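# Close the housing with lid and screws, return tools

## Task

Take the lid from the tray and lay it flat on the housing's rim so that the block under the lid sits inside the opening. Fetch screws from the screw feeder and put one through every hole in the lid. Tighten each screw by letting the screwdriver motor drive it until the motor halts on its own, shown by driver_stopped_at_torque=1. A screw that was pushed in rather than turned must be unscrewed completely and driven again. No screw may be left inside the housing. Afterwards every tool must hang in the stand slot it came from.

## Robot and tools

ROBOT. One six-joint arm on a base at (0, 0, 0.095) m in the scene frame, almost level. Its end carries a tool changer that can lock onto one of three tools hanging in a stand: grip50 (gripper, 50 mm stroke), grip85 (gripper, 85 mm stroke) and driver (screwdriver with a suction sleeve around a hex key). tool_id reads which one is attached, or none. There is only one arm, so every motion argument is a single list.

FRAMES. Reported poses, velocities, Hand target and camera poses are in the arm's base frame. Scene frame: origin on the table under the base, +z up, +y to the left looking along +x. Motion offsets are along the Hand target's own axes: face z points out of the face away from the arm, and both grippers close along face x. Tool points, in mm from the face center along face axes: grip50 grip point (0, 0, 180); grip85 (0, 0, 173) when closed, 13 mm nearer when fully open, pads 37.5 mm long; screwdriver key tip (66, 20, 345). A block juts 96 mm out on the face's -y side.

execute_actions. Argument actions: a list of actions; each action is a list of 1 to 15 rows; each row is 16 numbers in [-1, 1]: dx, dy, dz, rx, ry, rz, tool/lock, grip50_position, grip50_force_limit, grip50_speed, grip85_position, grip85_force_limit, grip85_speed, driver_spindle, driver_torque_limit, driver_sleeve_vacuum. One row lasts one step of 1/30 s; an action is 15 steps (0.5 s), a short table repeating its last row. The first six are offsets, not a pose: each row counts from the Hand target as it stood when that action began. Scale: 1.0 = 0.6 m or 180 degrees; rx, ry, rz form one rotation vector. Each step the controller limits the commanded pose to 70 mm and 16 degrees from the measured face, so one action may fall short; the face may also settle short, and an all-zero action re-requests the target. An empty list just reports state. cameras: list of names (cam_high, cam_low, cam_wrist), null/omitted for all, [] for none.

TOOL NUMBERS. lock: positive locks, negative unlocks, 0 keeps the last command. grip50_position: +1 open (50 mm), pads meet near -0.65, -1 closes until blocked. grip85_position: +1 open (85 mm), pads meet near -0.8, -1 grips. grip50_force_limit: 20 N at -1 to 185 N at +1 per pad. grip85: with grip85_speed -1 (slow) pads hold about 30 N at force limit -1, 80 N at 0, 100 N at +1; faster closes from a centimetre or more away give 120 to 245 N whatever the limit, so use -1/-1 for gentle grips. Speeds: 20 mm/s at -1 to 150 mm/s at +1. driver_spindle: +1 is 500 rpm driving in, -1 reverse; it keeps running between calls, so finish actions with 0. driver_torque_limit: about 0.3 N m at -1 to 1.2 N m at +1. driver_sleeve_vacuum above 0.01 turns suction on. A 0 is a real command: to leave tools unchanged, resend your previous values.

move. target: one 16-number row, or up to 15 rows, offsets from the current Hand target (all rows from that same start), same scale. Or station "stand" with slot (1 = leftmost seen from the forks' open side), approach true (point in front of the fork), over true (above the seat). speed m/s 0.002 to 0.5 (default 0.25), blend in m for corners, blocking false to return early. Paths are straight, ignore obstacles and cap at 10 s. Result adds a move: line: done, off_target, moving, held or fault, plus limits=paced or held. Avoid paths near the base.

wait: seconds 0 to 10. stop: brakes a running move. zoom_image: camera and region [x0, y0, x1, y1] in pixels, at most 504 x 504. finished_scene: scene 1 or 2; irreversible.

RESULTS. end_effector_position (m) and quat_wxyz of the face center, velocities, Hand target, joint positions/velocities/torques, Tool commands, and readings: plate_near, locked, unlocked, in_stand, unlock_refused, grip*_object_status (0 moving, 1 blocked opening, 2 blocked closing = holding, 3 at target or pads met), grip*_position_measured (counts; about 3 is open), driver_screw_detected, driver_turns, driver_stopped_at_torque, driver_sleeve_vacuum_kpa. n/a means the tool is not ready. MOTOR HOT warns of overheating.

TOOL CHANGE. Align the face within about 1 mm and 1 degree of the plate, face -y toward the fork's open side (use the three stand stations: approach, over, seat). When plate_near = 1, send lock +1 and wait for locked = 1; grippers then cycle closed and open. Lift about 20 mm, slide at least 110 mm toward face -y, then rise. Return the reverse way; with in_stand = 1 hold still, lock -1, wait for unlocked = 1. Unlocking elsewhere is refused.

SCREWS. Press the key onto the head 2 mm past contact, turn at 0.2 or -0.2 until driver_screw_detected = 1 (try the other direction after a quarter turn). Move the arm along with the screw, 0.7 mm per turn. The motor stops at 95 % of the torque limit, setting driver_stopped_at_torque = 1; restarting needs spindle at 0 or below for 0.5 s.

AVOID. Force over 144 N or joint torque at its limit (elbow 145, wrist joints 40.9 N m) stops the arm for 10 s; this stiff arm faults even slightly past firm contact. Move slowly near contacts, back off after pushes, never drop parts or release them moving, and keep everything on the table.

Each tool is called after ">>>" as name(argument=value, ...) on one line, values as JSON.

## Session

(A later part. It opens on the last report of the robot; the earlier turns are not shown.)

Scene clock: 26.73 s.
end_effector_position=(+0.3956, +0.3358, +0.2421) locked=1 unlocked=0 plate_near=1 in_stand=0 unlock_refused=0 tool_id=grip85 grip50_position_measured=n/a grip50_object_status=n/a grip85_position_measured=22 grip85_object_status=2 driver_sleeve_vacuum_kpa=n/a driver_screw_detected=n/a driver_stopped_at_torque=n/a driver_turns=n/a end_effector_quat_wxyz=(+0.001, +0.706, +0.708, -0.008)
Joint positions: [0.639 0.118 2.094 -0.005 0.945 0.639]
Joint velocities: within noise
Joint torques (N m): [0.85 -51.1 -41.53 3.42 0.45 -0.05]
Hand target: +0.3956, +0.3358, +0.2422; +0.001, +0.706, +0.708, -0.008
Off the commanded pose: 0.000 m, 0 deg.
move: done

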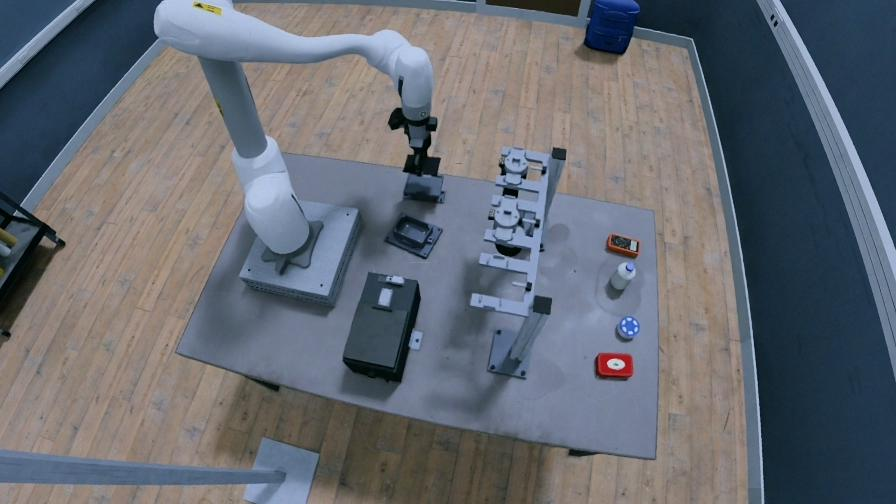

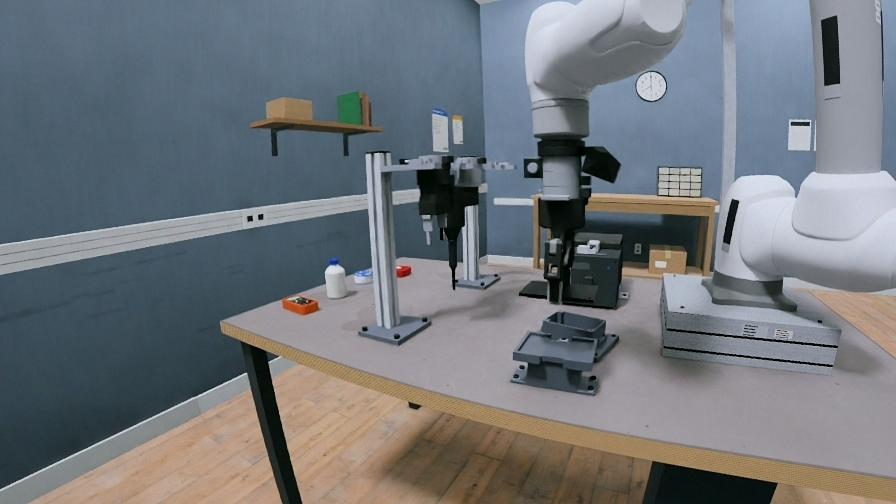

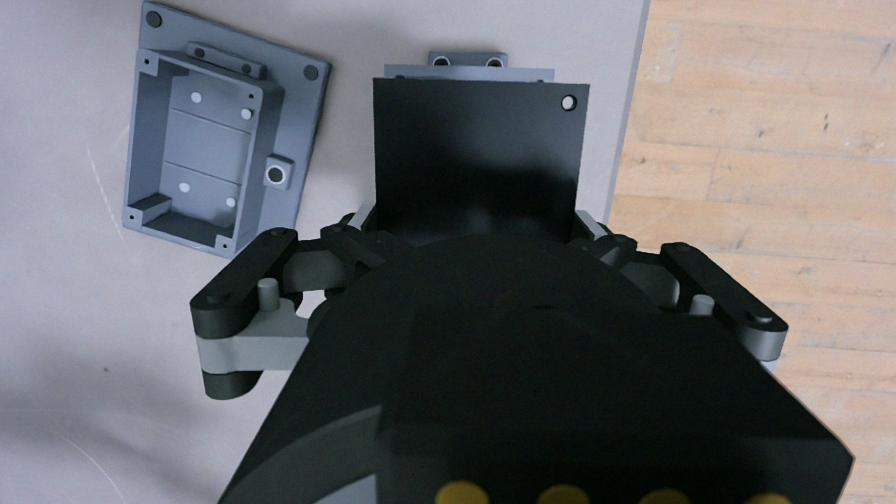

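>>> zoom_image(camera="cam_wrist", region=[340, 60, 620, 260])

>>> zoom_image(camera="cam_wrist", region=[100, 0, 350, 270])

Scaled by 1.800 from the camera's 896x504 image, which has a finer 1280x720 frame.

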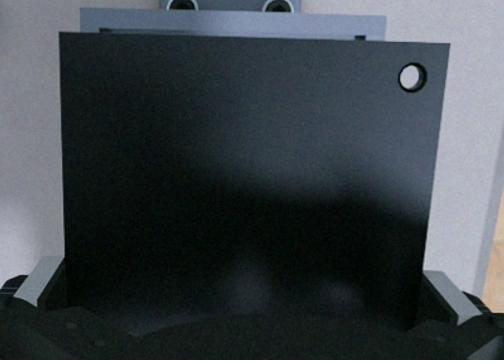

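Scaled by 1.867 from the camera's 896x504 image, which has a finer 1280x720 frame.

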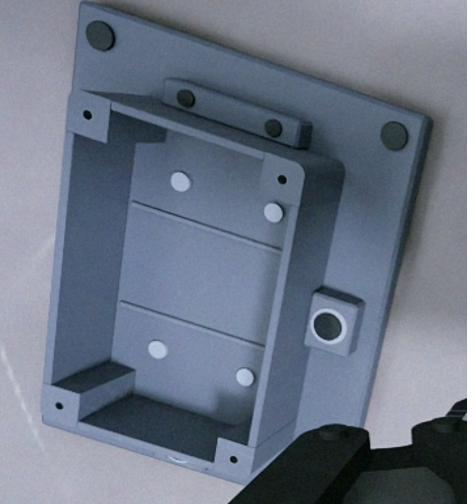

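>>> move(target=[-0.1173,0.0522,0.0712,0,0,0.0944,0,1,-1,-1,-1,-0.1,-1,0,0,0], speed=0.12, cameras=["cam_wrist"])

Scene clock: 30.23 s.
end_effector_position=(+0.4266, +0.2649, +0.2000) locked=1 unlocked=0 plate_near=1 in_stand=0 unlock_refused=0 tool_id=grip85 grip50_position_measured=n/a grip50_object_status=n/a grip85_position_measured=22 grip85_object_status=2 driver_sleeve_vacuum_kpa=n/a driver_screw_detected=n/a driver_stopped_at_torque=n/a driver_turns=n/a end_effector_quat_wxyz=(+0.002, +0.803, +0.596, -0.008)
Joint positions: [0.489 0.144 2.161 -0.008 0.852 0.789]
Joint velocities: within noise
Joint torques (N m): [0.54 -51.72 -38.75 3.21 0.41 -0.06]
Hand target: +0.4266, +0.2649, +0.2000; +0.002, +0.803, +0.596, -0.008
Off the commanded pose: 0.000 m, 0 deg.
move: done
Images, in order (width x height): cam_wrist 896x504.

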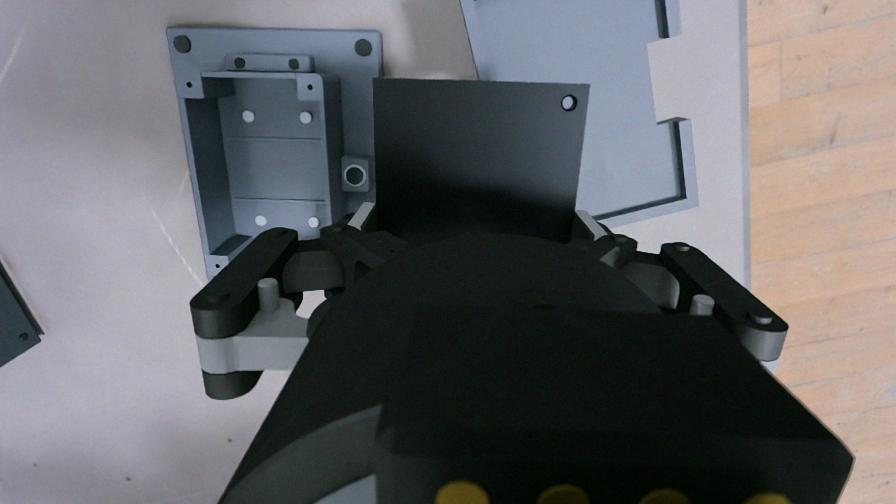

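>>> zoom_image(camera="cam_wrist", region=[160, 50, 400, 280])

>>> zoom_image(camera="cam_wrist", region=[360, 60, 610, 230])

Scaled by 2.100 from the camera's 896x504 image, which has a finer 1280x720 frame.

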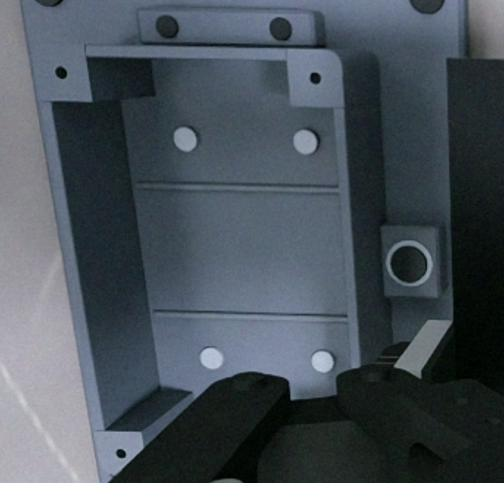

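Scaled by 2.016 from the camera's 896x504 image, which has a finer 1280x720 frame.

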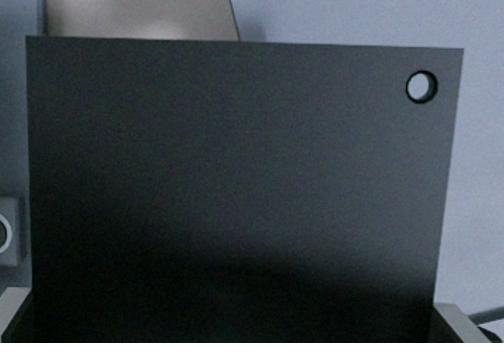

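>>> move(target=[-0.2018,-0.0002,0.06,0,0,0,0,1,-1,-1,-1,-0.1,-1,0,0,0], speed=0.12)

Scene clock: 32.33 s.
end_effector_position=(+0.3910, +0.1487, +0.1659) locked=1 unlocked=0 plate_near=1 in_stand=0 unlock_refused=0 tool_id=grip85 grip50_position_measured=n/a grip50_object_status=n/a grip85_position_measured=22 grip85_object_status=2 driver_sleeve_vacuum_kpa=n/a driver_screw_detected=n/a driver_stopped_at_torque=n/a driver_turns=n/a end_effector_quat_wxyz=(+0.002, +0.803, +0.596, -0.008)
Joint positions: [0.285 0.07 2.333 -0.013 0.751 0.589]
Joint velocities: within noise
Joint torques (N m): [0.9 -39.89 -35.04 2.68 0.47 -0.02]
Hand target: +0.3910, +0.1487, +0.1658; +0.002, +0.803, +0.596, -0.008
Off the commanded pose: 0.000 m, 0 deg.
move: done

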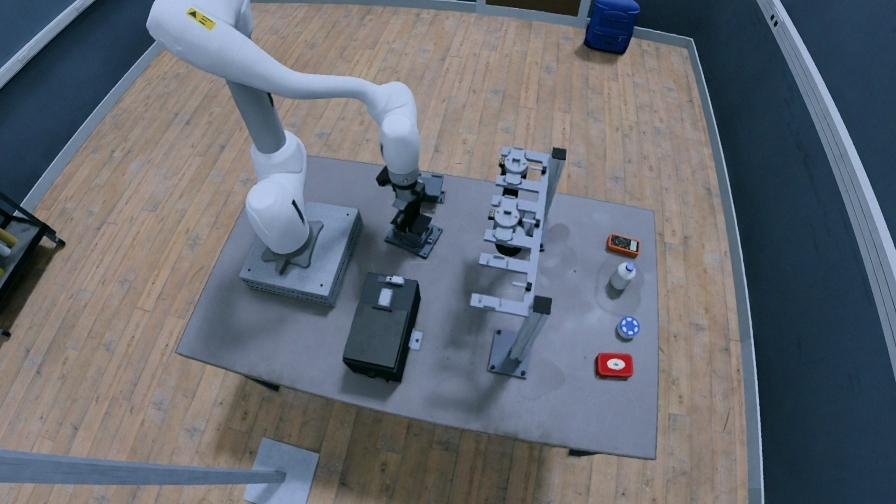

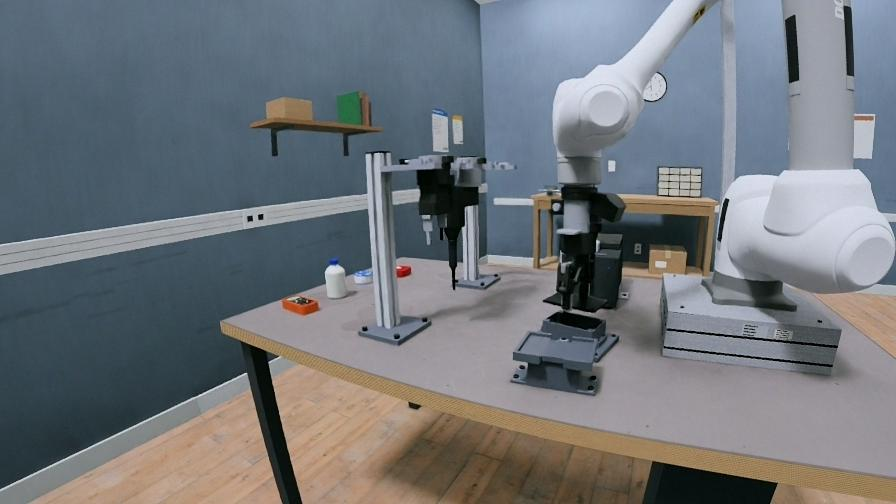

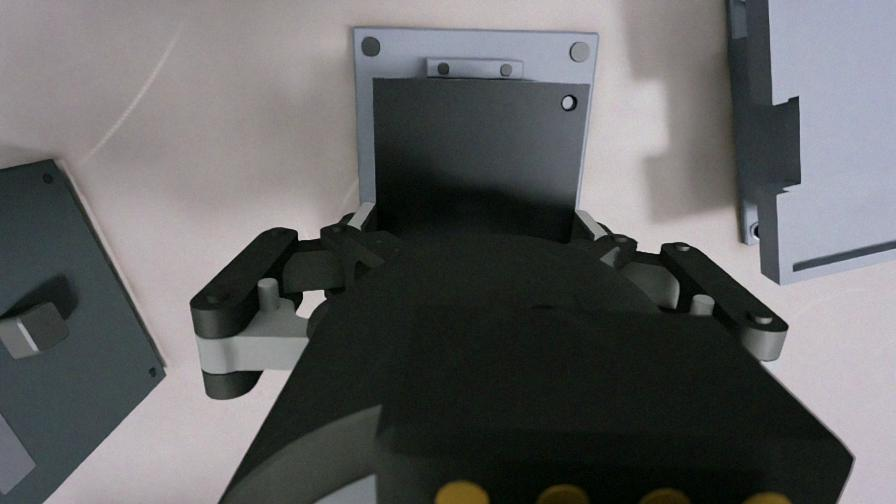

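>>> move(target=[0,0,0.04,0,0,0,0,1,-1,-1,-1,-0.1,-1,0,0,0], speed=0.06, cameras=["cam_low","cam_wrist"])

>>> zoom_image(camera="cam_wrist", region=[350, 20, 610, 240])

>>> zoom_image(camera="cam_low", region=[500, 240, 650, 400])

Scene clock: 33.27 s.
end_effector_position=(+0.3908, +0.1483, +0.1419) locked=1 unlocked=0 plate_near=1 in_stand=0 unlock_refused=0 tool_id=grip85 grip50_position_measured=n/a grip50_object_status=n/a grip85_position_measured=22 grip85_object_status=2 driver_sleeve_vacuum_kpa=n/a driver_screw_detected=n/a driver_stopped_at_torque=n/a driver_turns=n/a end_effector_quat_wxyz=(+0.002, +0.803, +0.596, -0.008)
Joint positions: [0.284 0.111 2.353 -0.014 0.692 0.59]
Joint velocities: within noise
Joint torques (N m): [0.97 -41.61 -32.42 2.67 0.44 -0.02]
Hand target: +0.3908, +0.1484, +0.1418; +0.002, +0.803, +0.596, -0.008
Off the commanded pose: 0.000 m, 0 deg.
move: done
Images, in order (width x height): cam_low 896x504, cam_wrist 896x504.

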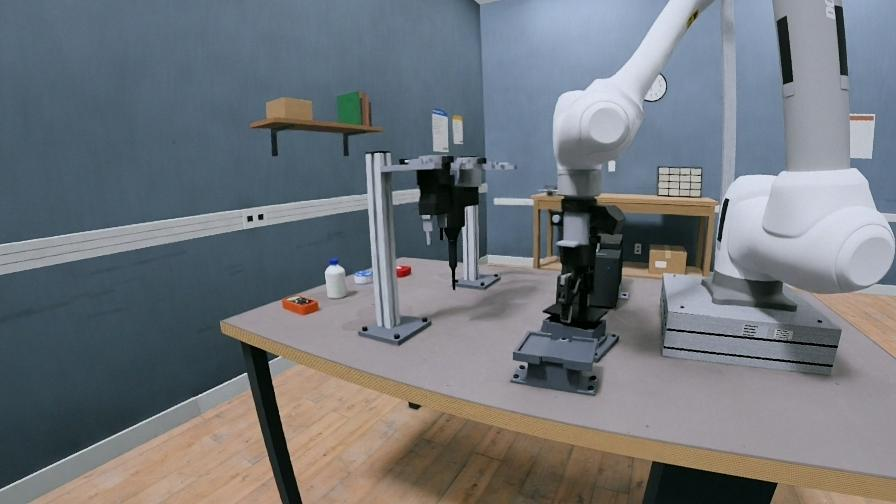

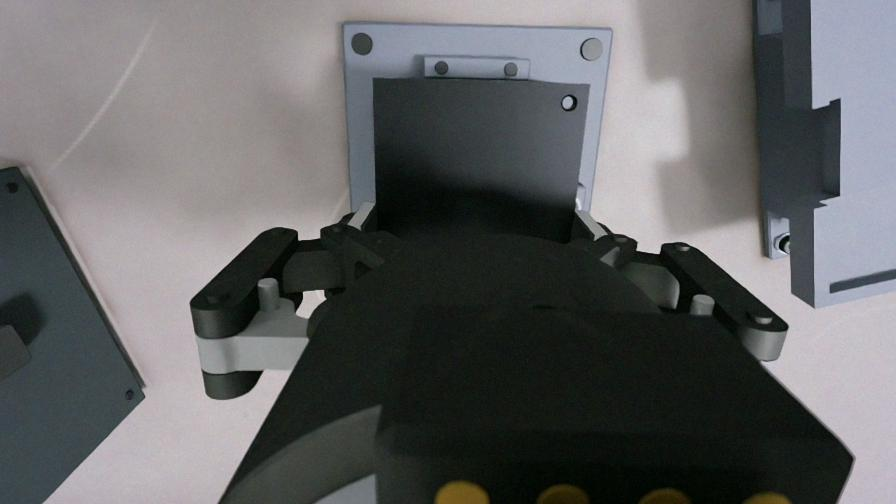

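Scaled by 1.938 from the camera's 896x504 image, which has a finer 1280x720 frame.

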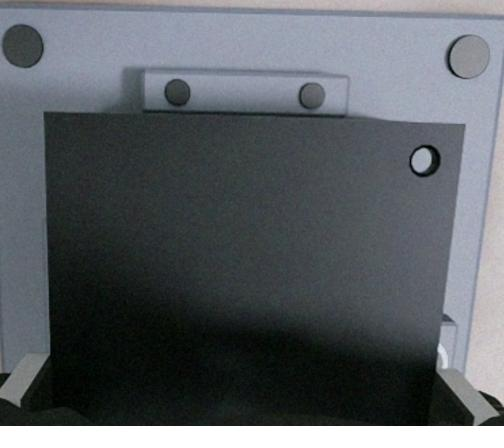

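Scaled by 3.150 from the camera's 896x504 image, which has a finer 1280x720 frame.

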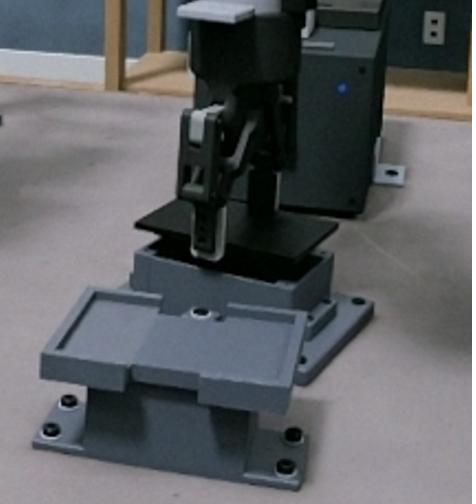

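>>> move(target=[0,0,0.0133,0,0,0,0,1,-1,-1,-1,-0.1,-1,0,0,0], speed=0.03, cameras=["cam_low","cam_wrist"])

>>> zoom_image(camera="cam_wrist", region=[540, 70, 620, 140])

>>> zoom_image(camera="cam_low", region=[530, 290, 630, 390])

Scene clock: 34.37 s.
end_effector_position=(+0.3907, +0.1483, +0.1339) locked=1 unlocked=0 plate_near=1 in_stand=0 unlock_refused=0 tool_id=grip85 grip50_position_measured=n/a grip50_object_status=n/a grip85_position_measured=22 grip85_object_status=2 driver_sleeve_vacuum_kpa=n/a driver_screw_detected=n/a driver_stopped_at_torque=n/a driver_turns=n/a end_effector_quat_wxyz=(+0.002, +0.803, +0.596, -0.008)
Joint positions: [0.284 0.125 2.359 -0.015 0.671 0.59]
Joint velocities: within noise
Joint torques (N m): [0.91 -42.85 -31.65 2.58 0.52 -0.04]
Hand target: +0.3907, +0.1483, +0.1339; +0.002, +0.803, +0.596, -0.008
Off the commanded pose: 0.000 m, 0 deg.
move: done
Images, in order (width x height): cam_low 896x504, cam_wrist 896x504.

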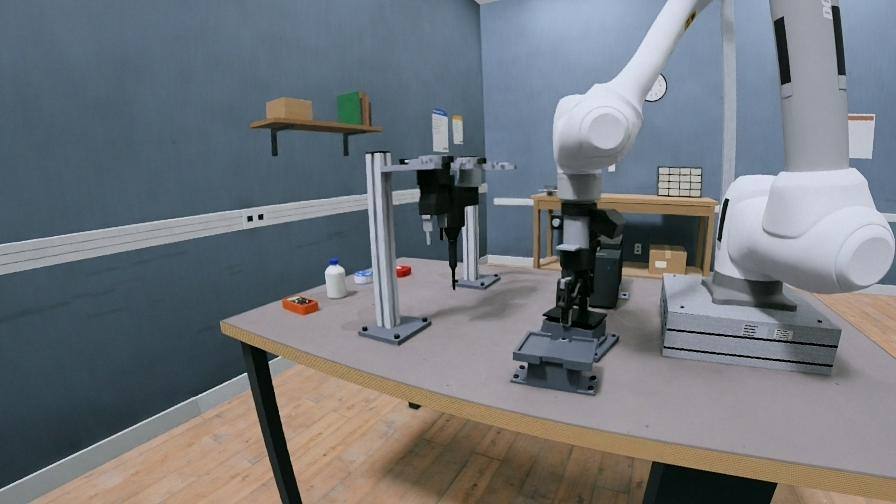

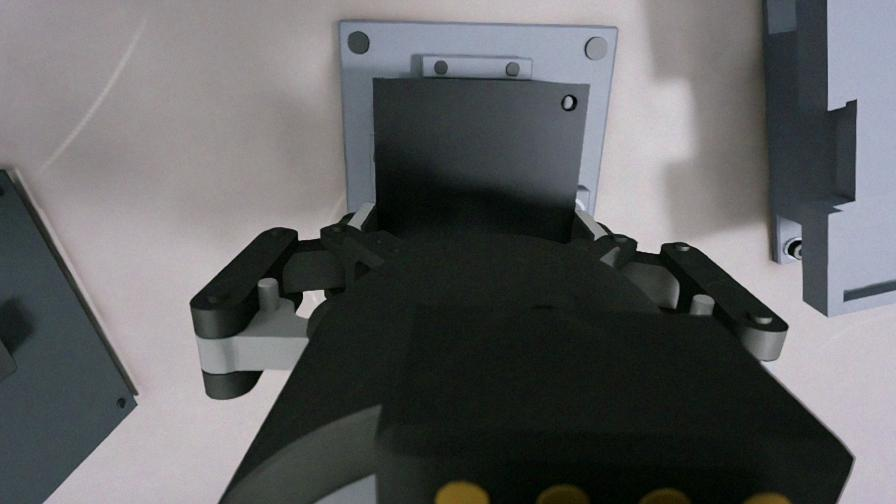

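Scaled by 6.300 from the camera's 896x504 image, which has a finer 1280x720 frame.

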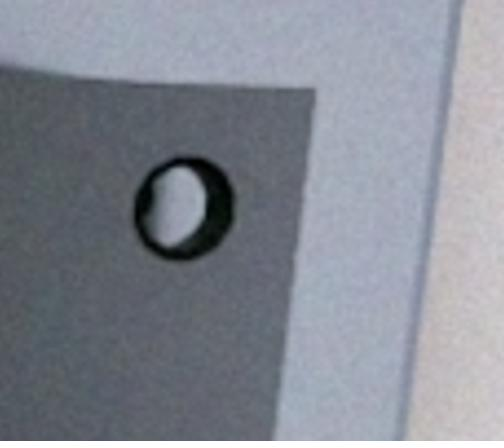

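Scaled by 5.040 from the camera's 896x504 image, which has a finer 1280x720 frame.

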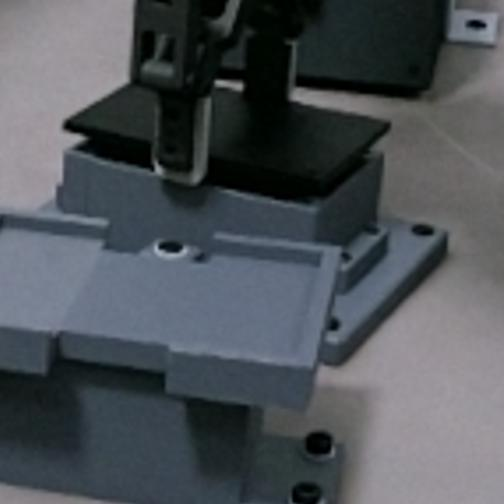

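>>> move(target=[0,0,0.01,0,0,0,0,1,-1,-1,-1,-0.1,-1,0,0,0], speed=0.015, cameras=["cam_low","cam_wrist"])

>>> zoom_image(camera="cam_wrist", region=[540, 70, 620, 140])

>>> zoom_image(camera="cam_low", region=[530, 290, 630, 390])

Scene clock: 35.30 s.
end_effector_position=(+0.3906, +0.1482, +0.1279) locked=1 unlocked=0 plate_near=1 in_stand=0 unlock_refused=0 tool_id=grip85 grip50_position_measured=n/a grip50_object_status=n/a grip85_position_measured=22 grip85_object_status=2 driver_sleeve_vacuum_kpa=n/a driver_screw_detected=n/a driver_stopped_at_torque=n/a driver_turns=n/a end_effector_quat_wxyz=(+0.002, +0.803, +0.596, -0.008)
Joint positions: [0.284 0.136 2.363 -0.015 0.656 0.59]
Joint velocities: within noise
Joint torques (N m): [2.86 -36.99 -28.78 3.97 -1.4 0.08]
Hand target: +0.3906, +0.1482, +0.1279; +0.002, +0.803, +0.596, -0.008
Off the commanded pose: 0.000 m, 0 deg.
move: done
Images, in order (width x height): cam_low 896x504, cam_wrist 896x504.

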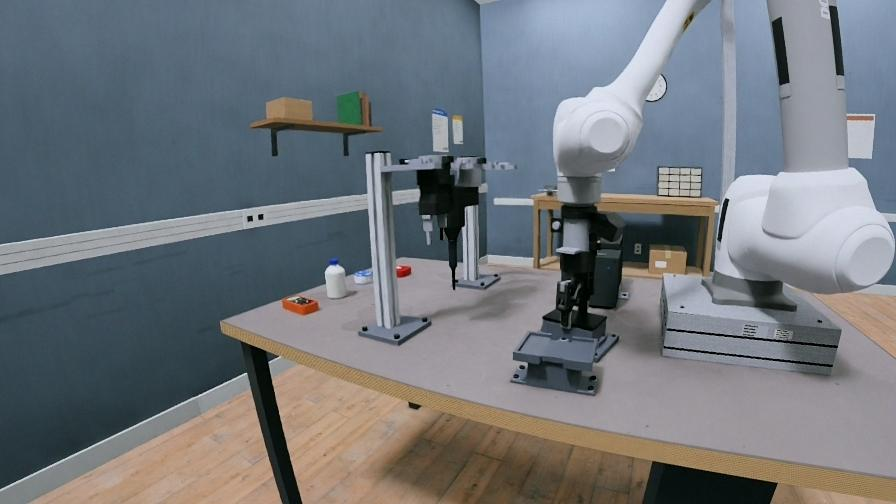

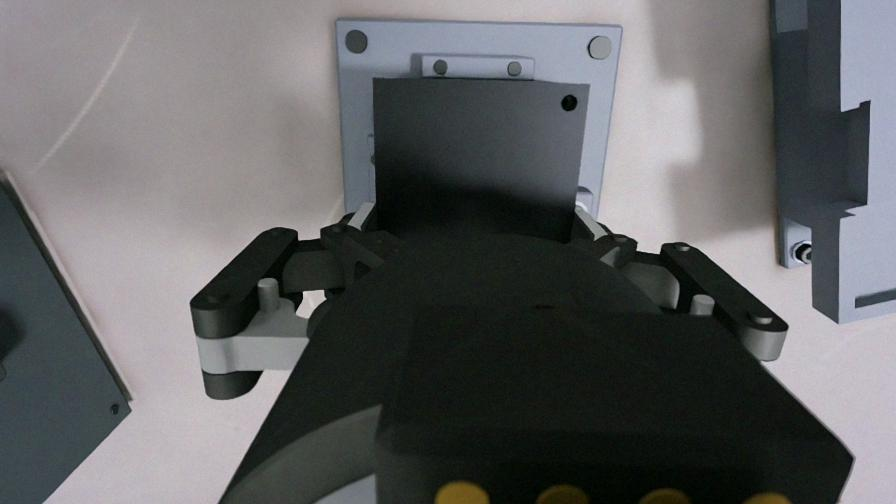

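Scaled by 6.300 from the camera's 896x504 image, which has a finer 1280x720 frame.

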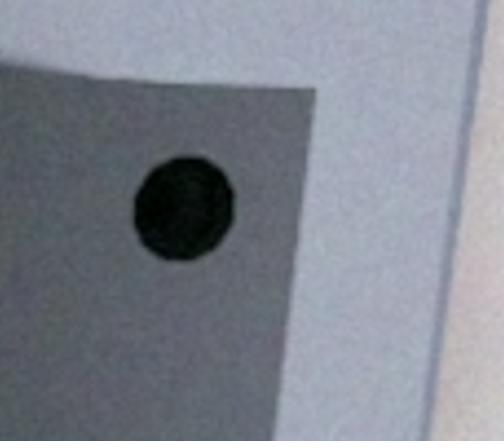

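Scaled by 5.040 from the camera's 896x504 image, which has a finer 1280x720 frame.

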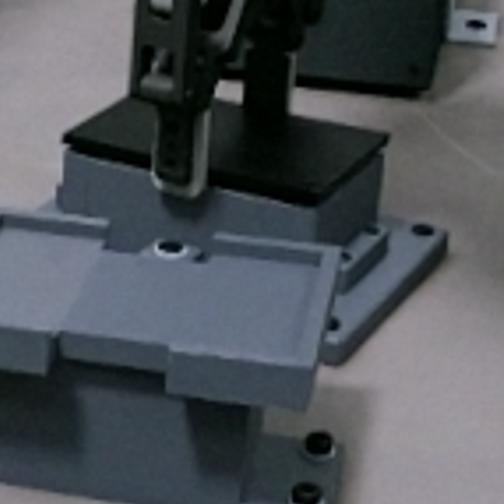

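>>> execute_actions(actions=[[[0,0,0.0008,0,0,0,0,1,-1,-1,-1,-0.1,-1,0,0,0]]], cameras=[])

Scene clock: 36.27 s.
end_effector_position=(+0.3906, +0.1482, +0.1274) locked=1 unlocked=0 plate_near=1 in_stand=0 unlock_refused=0 tool_id=grip85 grip50_position_measured=n/a grip50_object_status=n/a grip85_position_measured=22 grip85_object_status=2 driver_sleeve_vacuum_kpa=n/a driver_screw_detected=n/a driver_stopped_at_torque=n/a driver_turns=n/a end_effector_quat_wxyz=(+0.002, +0.803, +0.596, -0.008)
Joint positions: [0.284 0.137 2.363 -0.015 0.655 0.59]
Joint velocities: within noise
Joint torques (N m): [3.59 -36.25 -28.39 4.14 -1.59 0.08]
Hand target: +0.3906, +0.1482, +0.1274; +0.002, +0.803, +0.596, -0.008
Off the commanded pose: 0.000 m, 0 deg.
Step readings (end_effector_position):
0: (+0.3906, +0.1482, +0.1279)
1: (+0.3906, +0.1482, +0.1278)
2: (+0.3906, +0.1482, +0.1277)
4: (+0.3906, +0.1482, +0.1274)
8: (+0.3906, +0.1482, +0.1274)
15: (+0.3906, +0.1482, +0.1274)
No camera images: "cameras" was empty.

>>> execute_actions(actions=[[[0,0,0.0008,0,0,0,0,1,-1,-1,-1,-0.1,-1,0,0,0]]], cameras=[])

>>> execute_actions(actions=[[[0,0,0.0008,0,0,0,0,1,-1,-1,-1,-0.1,-1,0,0,0]]], cameras=["cam_wrist","cam_low"])

>>> zoom_image(camera="cam_low", region=[530, 290, 630, 390])

>>> zoom_image(camera="cam_wrist", region=[540, 70, 620, 140])

Scene clock: 37.23 s.
end_effector_position=(+0.3906, +0.1482, +0.1269) locked=1 unlocked=0 plate_near=1 in_stand=0 unlock_refused=0 tool_id=grip85 grip50_position_measured=n/a grip50_object_status=n/a grip85_position_measured=22 grip85_object_status=2 driver_sleeve_vacuum_kpa=n/a driver_screw_detected=n/a driver_stopped_at_torque=n/a driver_turns=n/a end_effector_quat_wxyz=(+0.002, +0.803, +0.596, -0.008)
Joint positions: [0.284 0.138 2.364 -0.015 0.654 0.59]
Joint velocities: within noise
Joint torques (N m): [3.22 -35.81 -28.3 4.32 -1.73 0.13]
Hand target: +0.3906, +0.1482, +0.1269; +0.002, +0.803, +0.596, -0.008
Off the commanded pose: 0.000 m, 0 deg.
Step readings (end_effector_position):
0: (+0.3906, +0.1482, +0.1274)
1: (+0.3906, +0.1482, +0.1273)
2: (+0.3906, +0.1482, +0.1272)
4: (+0.3906, +0.1482, +0.1269)
8: (+0.3906, +0.1482, +0.1269)
15: (+0.3906, +0.1482, +0.1269)
No camera images: "cameras" was empty.

Scene clock: 37.93 s.
end_effector_position=(+0.3906, +0.1482, +0.1264) locked=1 unlocked=0 plate_near=1 in_stand=0 unlock_refused=0 tool_id=grip85 grip50_position_measured=n/a grip50_object_status=n/a grip85_position_measured=22 grip85_object_status=2 driver_sleeve_vacuum_kpa=n/a driver_screw_detected=n/a driver_stopped_at_torque=n/a driver_turns=n/a end_effector_quat_wxyz=(+0.002, +0.803, +0.596, -0.008)
Joint positions: [0.284 0.139 2.364 -0.015 0.653 0.59]
Joint velocities: within noise
Joint torques (N m): [3.09 -35.55 -28.01 4.23 -1.81 0.08]
Hand target: +0.3906, +0.1482, +0.1264; +0.002, +0.803, +0.596, -0.008
Off the commanded pose: 0.000 m, 0 deg.
Step readings (end_effector_position):
0: (+0.3906, +0.1482, +0.1269)
1: (+0.3906, +0.1482, +0.1269)
2: (+0.3906, +0.1482, +0.1267)
4: (+0.3906, +0.1482, +0.1264)
8: (+0.3906, +0.1482, +0.1264)
15: (+0.3906, +0.1482, +0.1264)
Images, in order (width x height): cam_low 896x504, cam_wrist 896x504.

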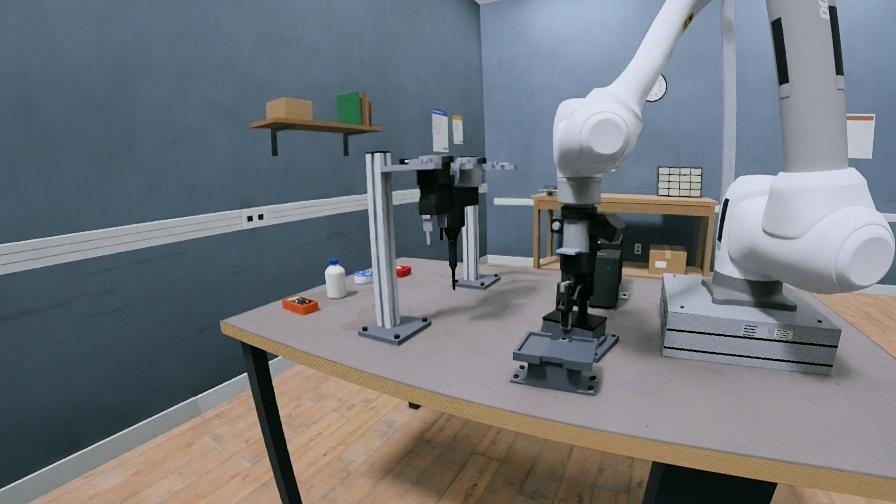

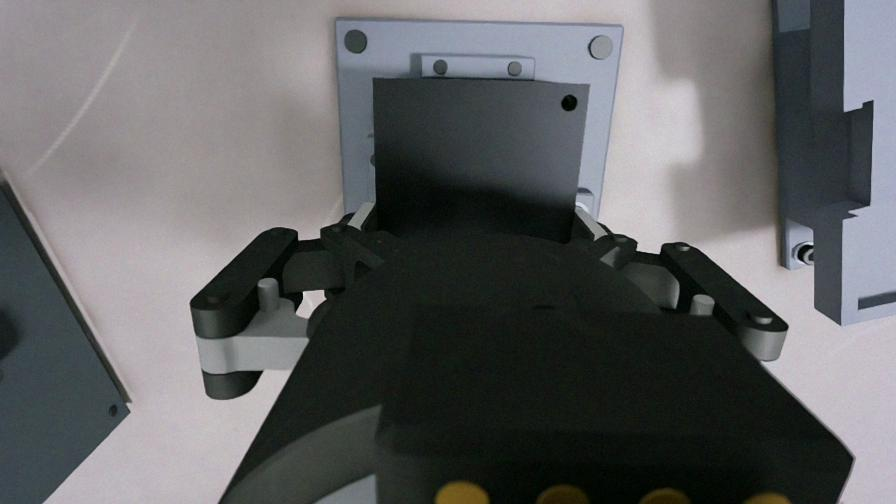

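Scaled by 5.040 from the camera's 896x504 image, which has a finer 1280x720 frame.

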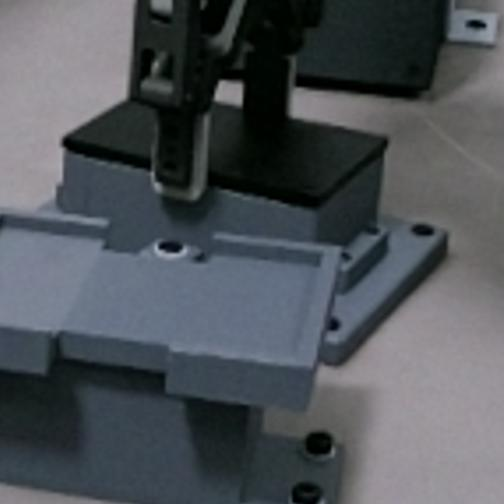

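Scaled by 6.300 from the camera's 896x504 image, which has a finer 1280x720 frame.

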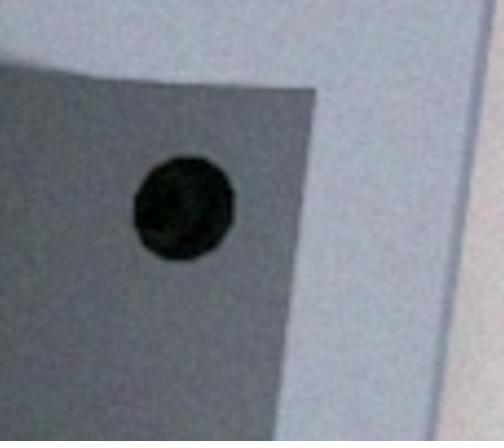

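>>> execute_actions(actions=[[[0,0,0.0008,0,0,0,0,1,-1,-1,-1,-0.1,-1,0,0,0]]], cameras=[])

>>> execute_actions(actions=[[[0,0,0.0008,0,0,0,0,1,-1,-1,-1,-0.1,-1,0,0,0]]], cameras=[])

>>> execute_actions(actions=[[[0,0,0.0008,0,0,0,0,1,-1,-1,-1,-0.1,-1,0,0,0]]], cameras=["cam_low"])

>>> zoom_image(camera="cam_low", region=[530, 290, 630, 390])

Scene clock: 38.80 s.
end_effector_position=(+0.3906, +0.1482, +0.1259) locked=1 unlocked=0 plate_near=1 in_stand=0 unlock_refused=0 tool_id=grip85 grip50_position_measured=n/a grip50_object_status=n/a grip85_position_measured=22 grip85_object_status=2 driver_sleeve_vacuum_kpa=n/a driver_screw_detected=n/a driver_stopped_at_torque=n/a driver_turns=n/a end_effector_quat_wxyz=(+0.002, +0.803, +0.596, -0.008)
Joint positions: [0.284 0.139 2.364 -0.015 0.651 0.59]
Joint velocities: within noise
Joint torques (N m): [3.38 -34.73 -27.44 4.33 -1.92 0.2]
Hand target: +0.3906, +0.1482, +0.1259; +0.002, +0.803, +0.596, -0.008
Off the commanded pose: 0.000 m, 0 deg.
Step readings (end_effector_position):
0: (+0.3906, +0.1482, +0.1264)
1: (+0.3906, +0.1482, +0.1264)
2: (+0.3906, +0.1482, +0.1262)
4: (+0.3906, +0.1482, +0.1260)
8: (+0.3906, +0.1482, +0.1260)
15: (+0.3906, +0.1482, +0.1259)
No camera images: "cameras" was empty.

Scene clock: 39.50 s.
end_effector_position=(+0.3906, +0.1481, +0.1255) locked=1 unlocked=0 plate_near=1 in_stand=0 unlock_refused=0 tool_id=grip85 grip50_position_measured=n/a grip50_object_status=n/a grip85_position_measured=22 grip85_object_status=2 driver_sleeve_vacuum_kpa=n/a driver_screw_detected=n/a driver_stopped_at_torque=n/a driver_turns=n/a end_effector_quat_wxyz=(+0.002, +0.803, +0.596, -0.008)
Joint positions: [0.284 0.14 2.365 -0.015 0.65 0.59]
Joint velocities: within noise
Joint torques (N m): [3.74 -32.95 -26.21 4.62 -2.19 0.2]
Hand target: +0.3906, +0.1481, +0.1255; +0.002, +0.803, +0.596, -0.008
Off the commanded pose: 0.000 m, 0 deg.
Step readings (end_effector_position):
0: (+0.3906, +0.1482, +0.1259)
1: (+0.3906, +0.1482, +0.1259)
2: (+0.3906, +0.1482, +0.1257)
4: (+0.3906, +0.1482, +0.1255)
8: (+0.3906, +0.1481, +0.1255)
15: (+0.3906, +0.1481, +0.1255)
No camera images: "cameras" was empty.

Scene clock: 40.20 s.
end_effector_position=(+0.3906, +0.1481, +0.1250) locked=1 unlocked=0 plate_near=1 in_stand=0 unlock_refused=0 tool_id=grip85 grip50_position_measured=n/a grip50_object_status=n/a grip85_position_measured=22 grip85_object_status=2 driver_sleeve_vacuum_kpa=n/a driver_screw_detected=n/a driver_stopped_at_torque=n/a driver_turns=n/a end_effector_quat_wxyz=(+0.002, +0.803, +0.596, -0.008)
Joint positions: [0.284 0.141 2.365 -0.015 0.649 0.59]
Joint velocities: within noise
Joint torques (N m): [3.97 -25.26 -21.79 5.14 -3.75 0.31]
Hand target: +0.3906, +0.1481, +0.1250; +0.002, +0.803, +0.596, -0.008
Off the commanded pose: 0.000 m, 0 deg.
Step readings (end_effector_position):
0: (+0.3906, +0.1481, +0.1255)
1: (+0.3906, +0.1481, +0.1255)
2: (+0.3906, +0.1481, +0.1252)
4: (+0.3906, +0.1481, +0.1251)
8: (+0.3906, +0.1481, +0.1250)
15: (+0.3906, +0.1481, +0.1250)
Images, in order (width x height): cam_low 896x504.

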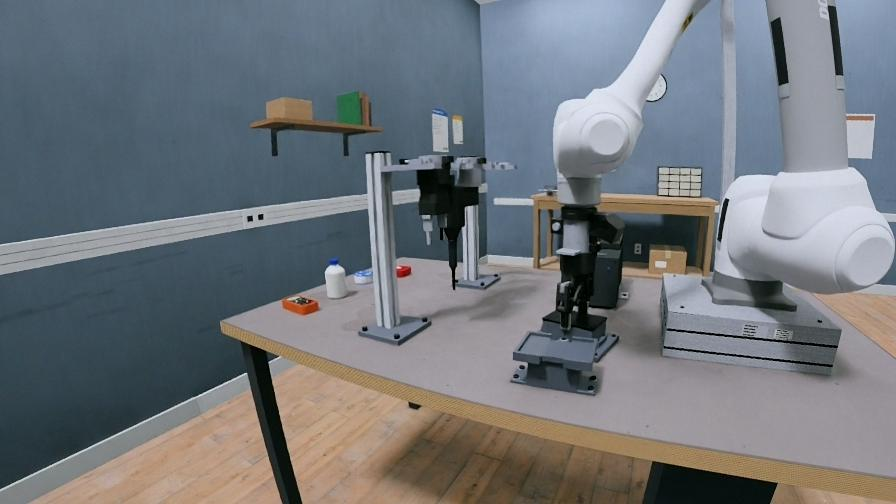

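Scaled by 5.040 from the camera's 896x504 image, which has a finer 1280x720 frame.

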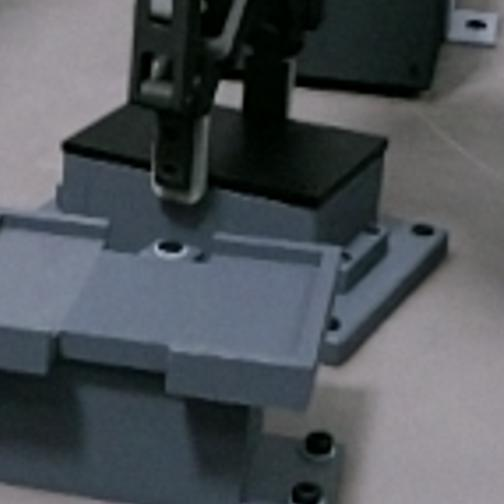

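>>> execute_actions(actions=[[[0,0,0,0,0,0,0,1,-1,-1,1,-1,-1,0,0,0]],[[0,0,0,0,0,0,0,1,-1,-1,1,-1,-1,0,0,0]]], cameras=["cam_wrist"])

>>> zoom_image(camera="cam_wrist", region=[350, 20, 610, 240])

Scene clock: 41.57 s.
end_effector_position=(+0.3906, +0.1481, +0.1250) locked=1 unlocked=0 plate_near=1 in_stand=0 unlock_refused=0 tool_id=grip85 grip50_position_measured=n/a grip50_object_status=n/a grip85_position_measured=3 grip85_object_status=3 driver_sleeve_vacuum_kpa=n/a driver_screw_detected=n/a driver_stopped_at_torque=n/a driver_turns=n/a end_effector_quat_wxyz=(+0.002, +0.803, +0.596, -0.008)
Joint positions: [0.284 0.141 2.365 -0.015 0.649 0.591]
Joint velocities: within noise
Joint torques (N m): [1.11 -43.18 -30.02 2.57 0.49 -0.06]
Hand target: +0.3906, +0.1481, +0.1250; +0.002, +0.803, +0.596, -0.008
Off the commanded pose: 0.000 m, 0 deg.
Step readings (end_effector_position):
0: (+0.3906, +0.1481, +0.1250)
1: (+0.3906, +0.1481, +0.1250)
2: (+0.3906, +0.1481, +0.1250)
4: (+0.3905, +0.1481, +0.1248)
8: (+0.3905, +0.1481, +0.1248)
15: (+0.3905, +0.1481, +0.1248)
16: (+0.3905, +0.1481, +0.1249)
17: (+0.3905, +0.1481, +0.1249)
19: (+0.3906, +0.1481, +0.1249)
23: (+0.3906, +0.1481, +0.1250)
30: (+0.3906, +0.1481, +0.1250)
Images, in order (width x height): cam_wrist 896x504.

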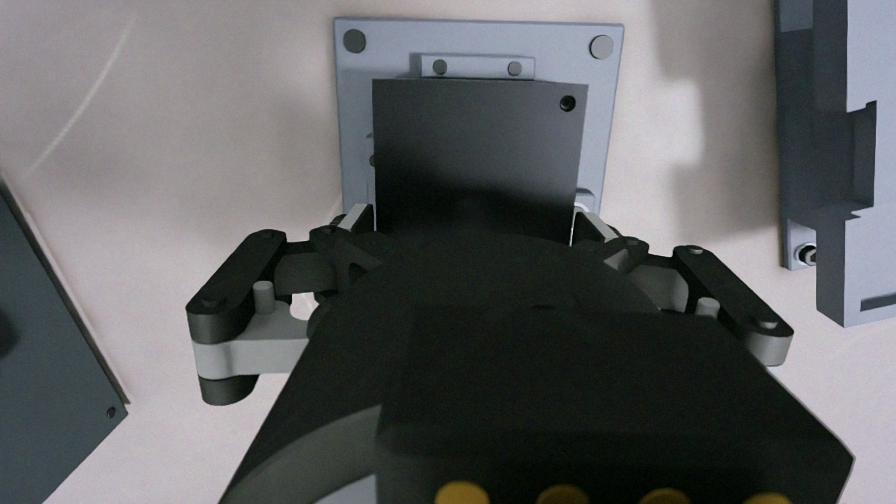

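Scaled by 1.938 from the camera's 896x504 image, which has a finer 1280x720 frame.

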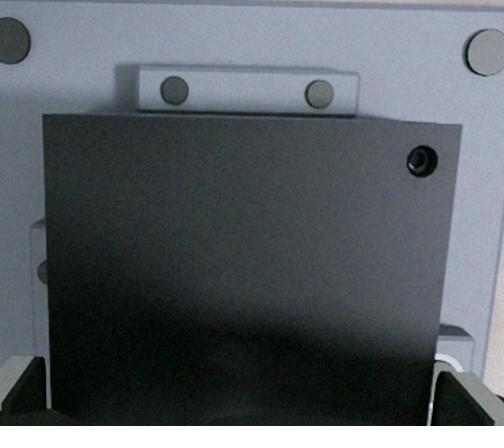

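>>> move(target=[[0,0,-0.05,0,0,0,0,1,-1,-1,1,-1,-1,0,0,0],[0,0,-0.4,0,0,0,0,1,-1,-1,1,-1,-1,0,0,0]], speed=[0.03,0.2], blend=[0.005,0], cameras=["cam_low","cam_wrist"])

>>> zoom_image(camera="cam_wrist", region=[370, 60, 570, 280])

>>> zoom_image(camera="cam_low", region=[530, 290, 630, 390])

Scene clock: 44.20 s.
end_effector_position=(+0.3930, +0.1512, +0.3649) locked=1 unlocked=0 plate_near=1 in_stand=0 unlock_refused=0 tool_id=grip85 grip50_position_measured=n/a grip50_object_status=n/a grip85_position_measured=3 grip85_object_status=3 driver_sleeve_vacuum_kpa=n/a driver_screw_detected=n/a driver_stopped_at_torque=n/a driver_turns=n/a end_effector_quat_wxyz=(+0.002, +0.803, +0.596, -0.008)
Joint positions: [0.289 -0.156 2.109 -0.01 1.202 0.587]
Joint velocities: within noise
Joint torques (N m): [0.77 -26.32 -47.01 3.93 0.5 -0.01]
Hand target: +0.3931, +0.1511, +0.3650; +0.002, +0.803, +0.596, -0.008
Off the commanded pose: 0.000 m, 0 deg.
move: done
Images, in order (width x height): cam_low 896x504, cam_wrist 896x504.

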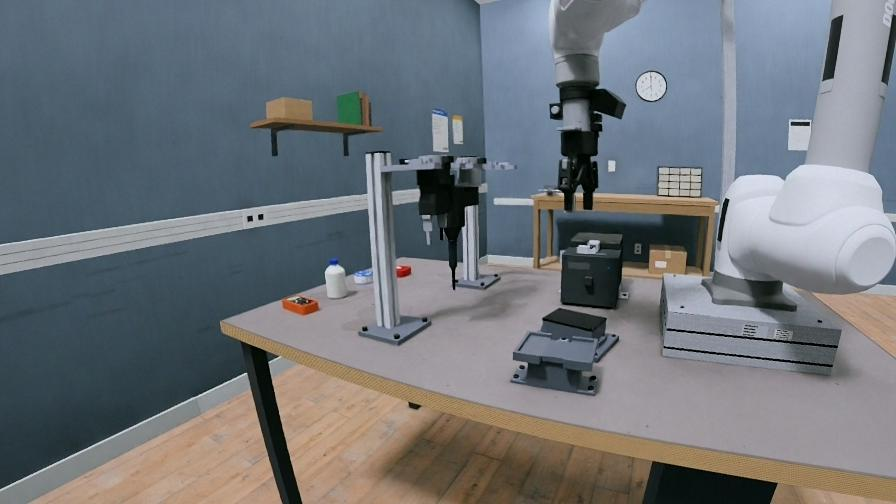

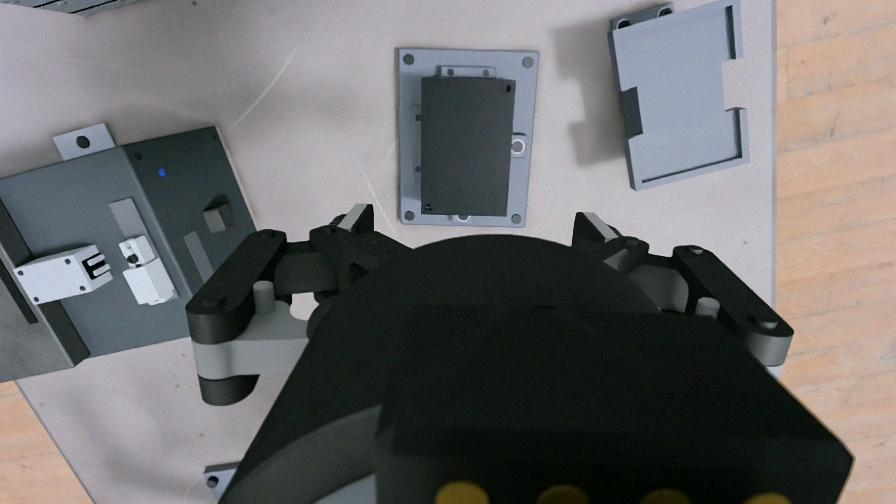

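Scaled by 2.291 from the camera's 896x504 image, which has a finer 1280x720 frame.

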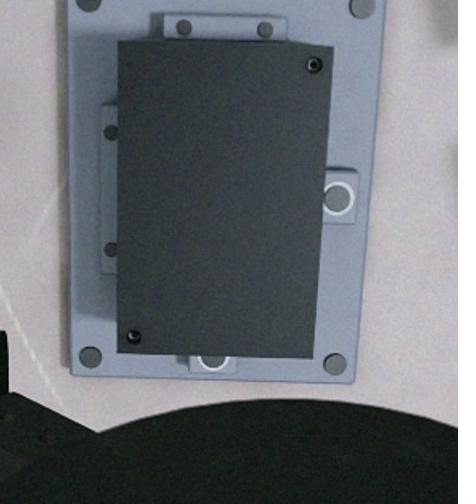

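Scaled by 5.040 from the camera's 896x504 image, which has a finer 1280x720 frame.

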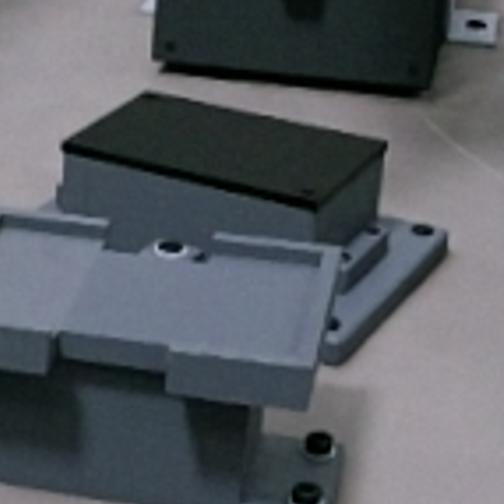

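>>> zoom_image(camera="cam_wrist", region=[490, 75, 530, 105])

>>> zoom_image(camera="cam_wrist", region=[410, 190, 450, 220])

Scaled by 12.600 from the camera's 896x504 image, which has a finer 1280x720 frame.

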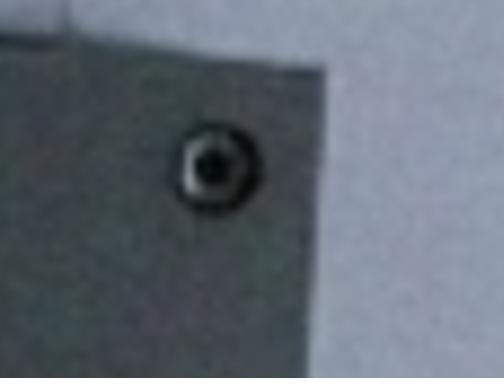

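Scaled by 12.600 from the camera's 896x504 image, which has a finer 1280x720 frame.

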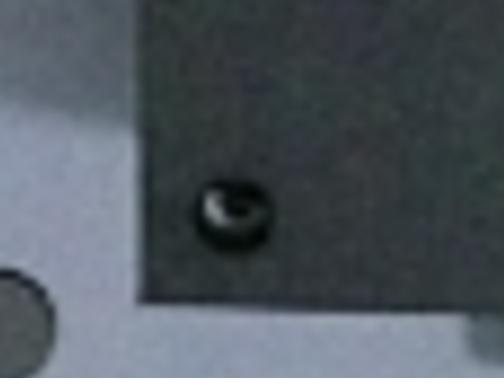

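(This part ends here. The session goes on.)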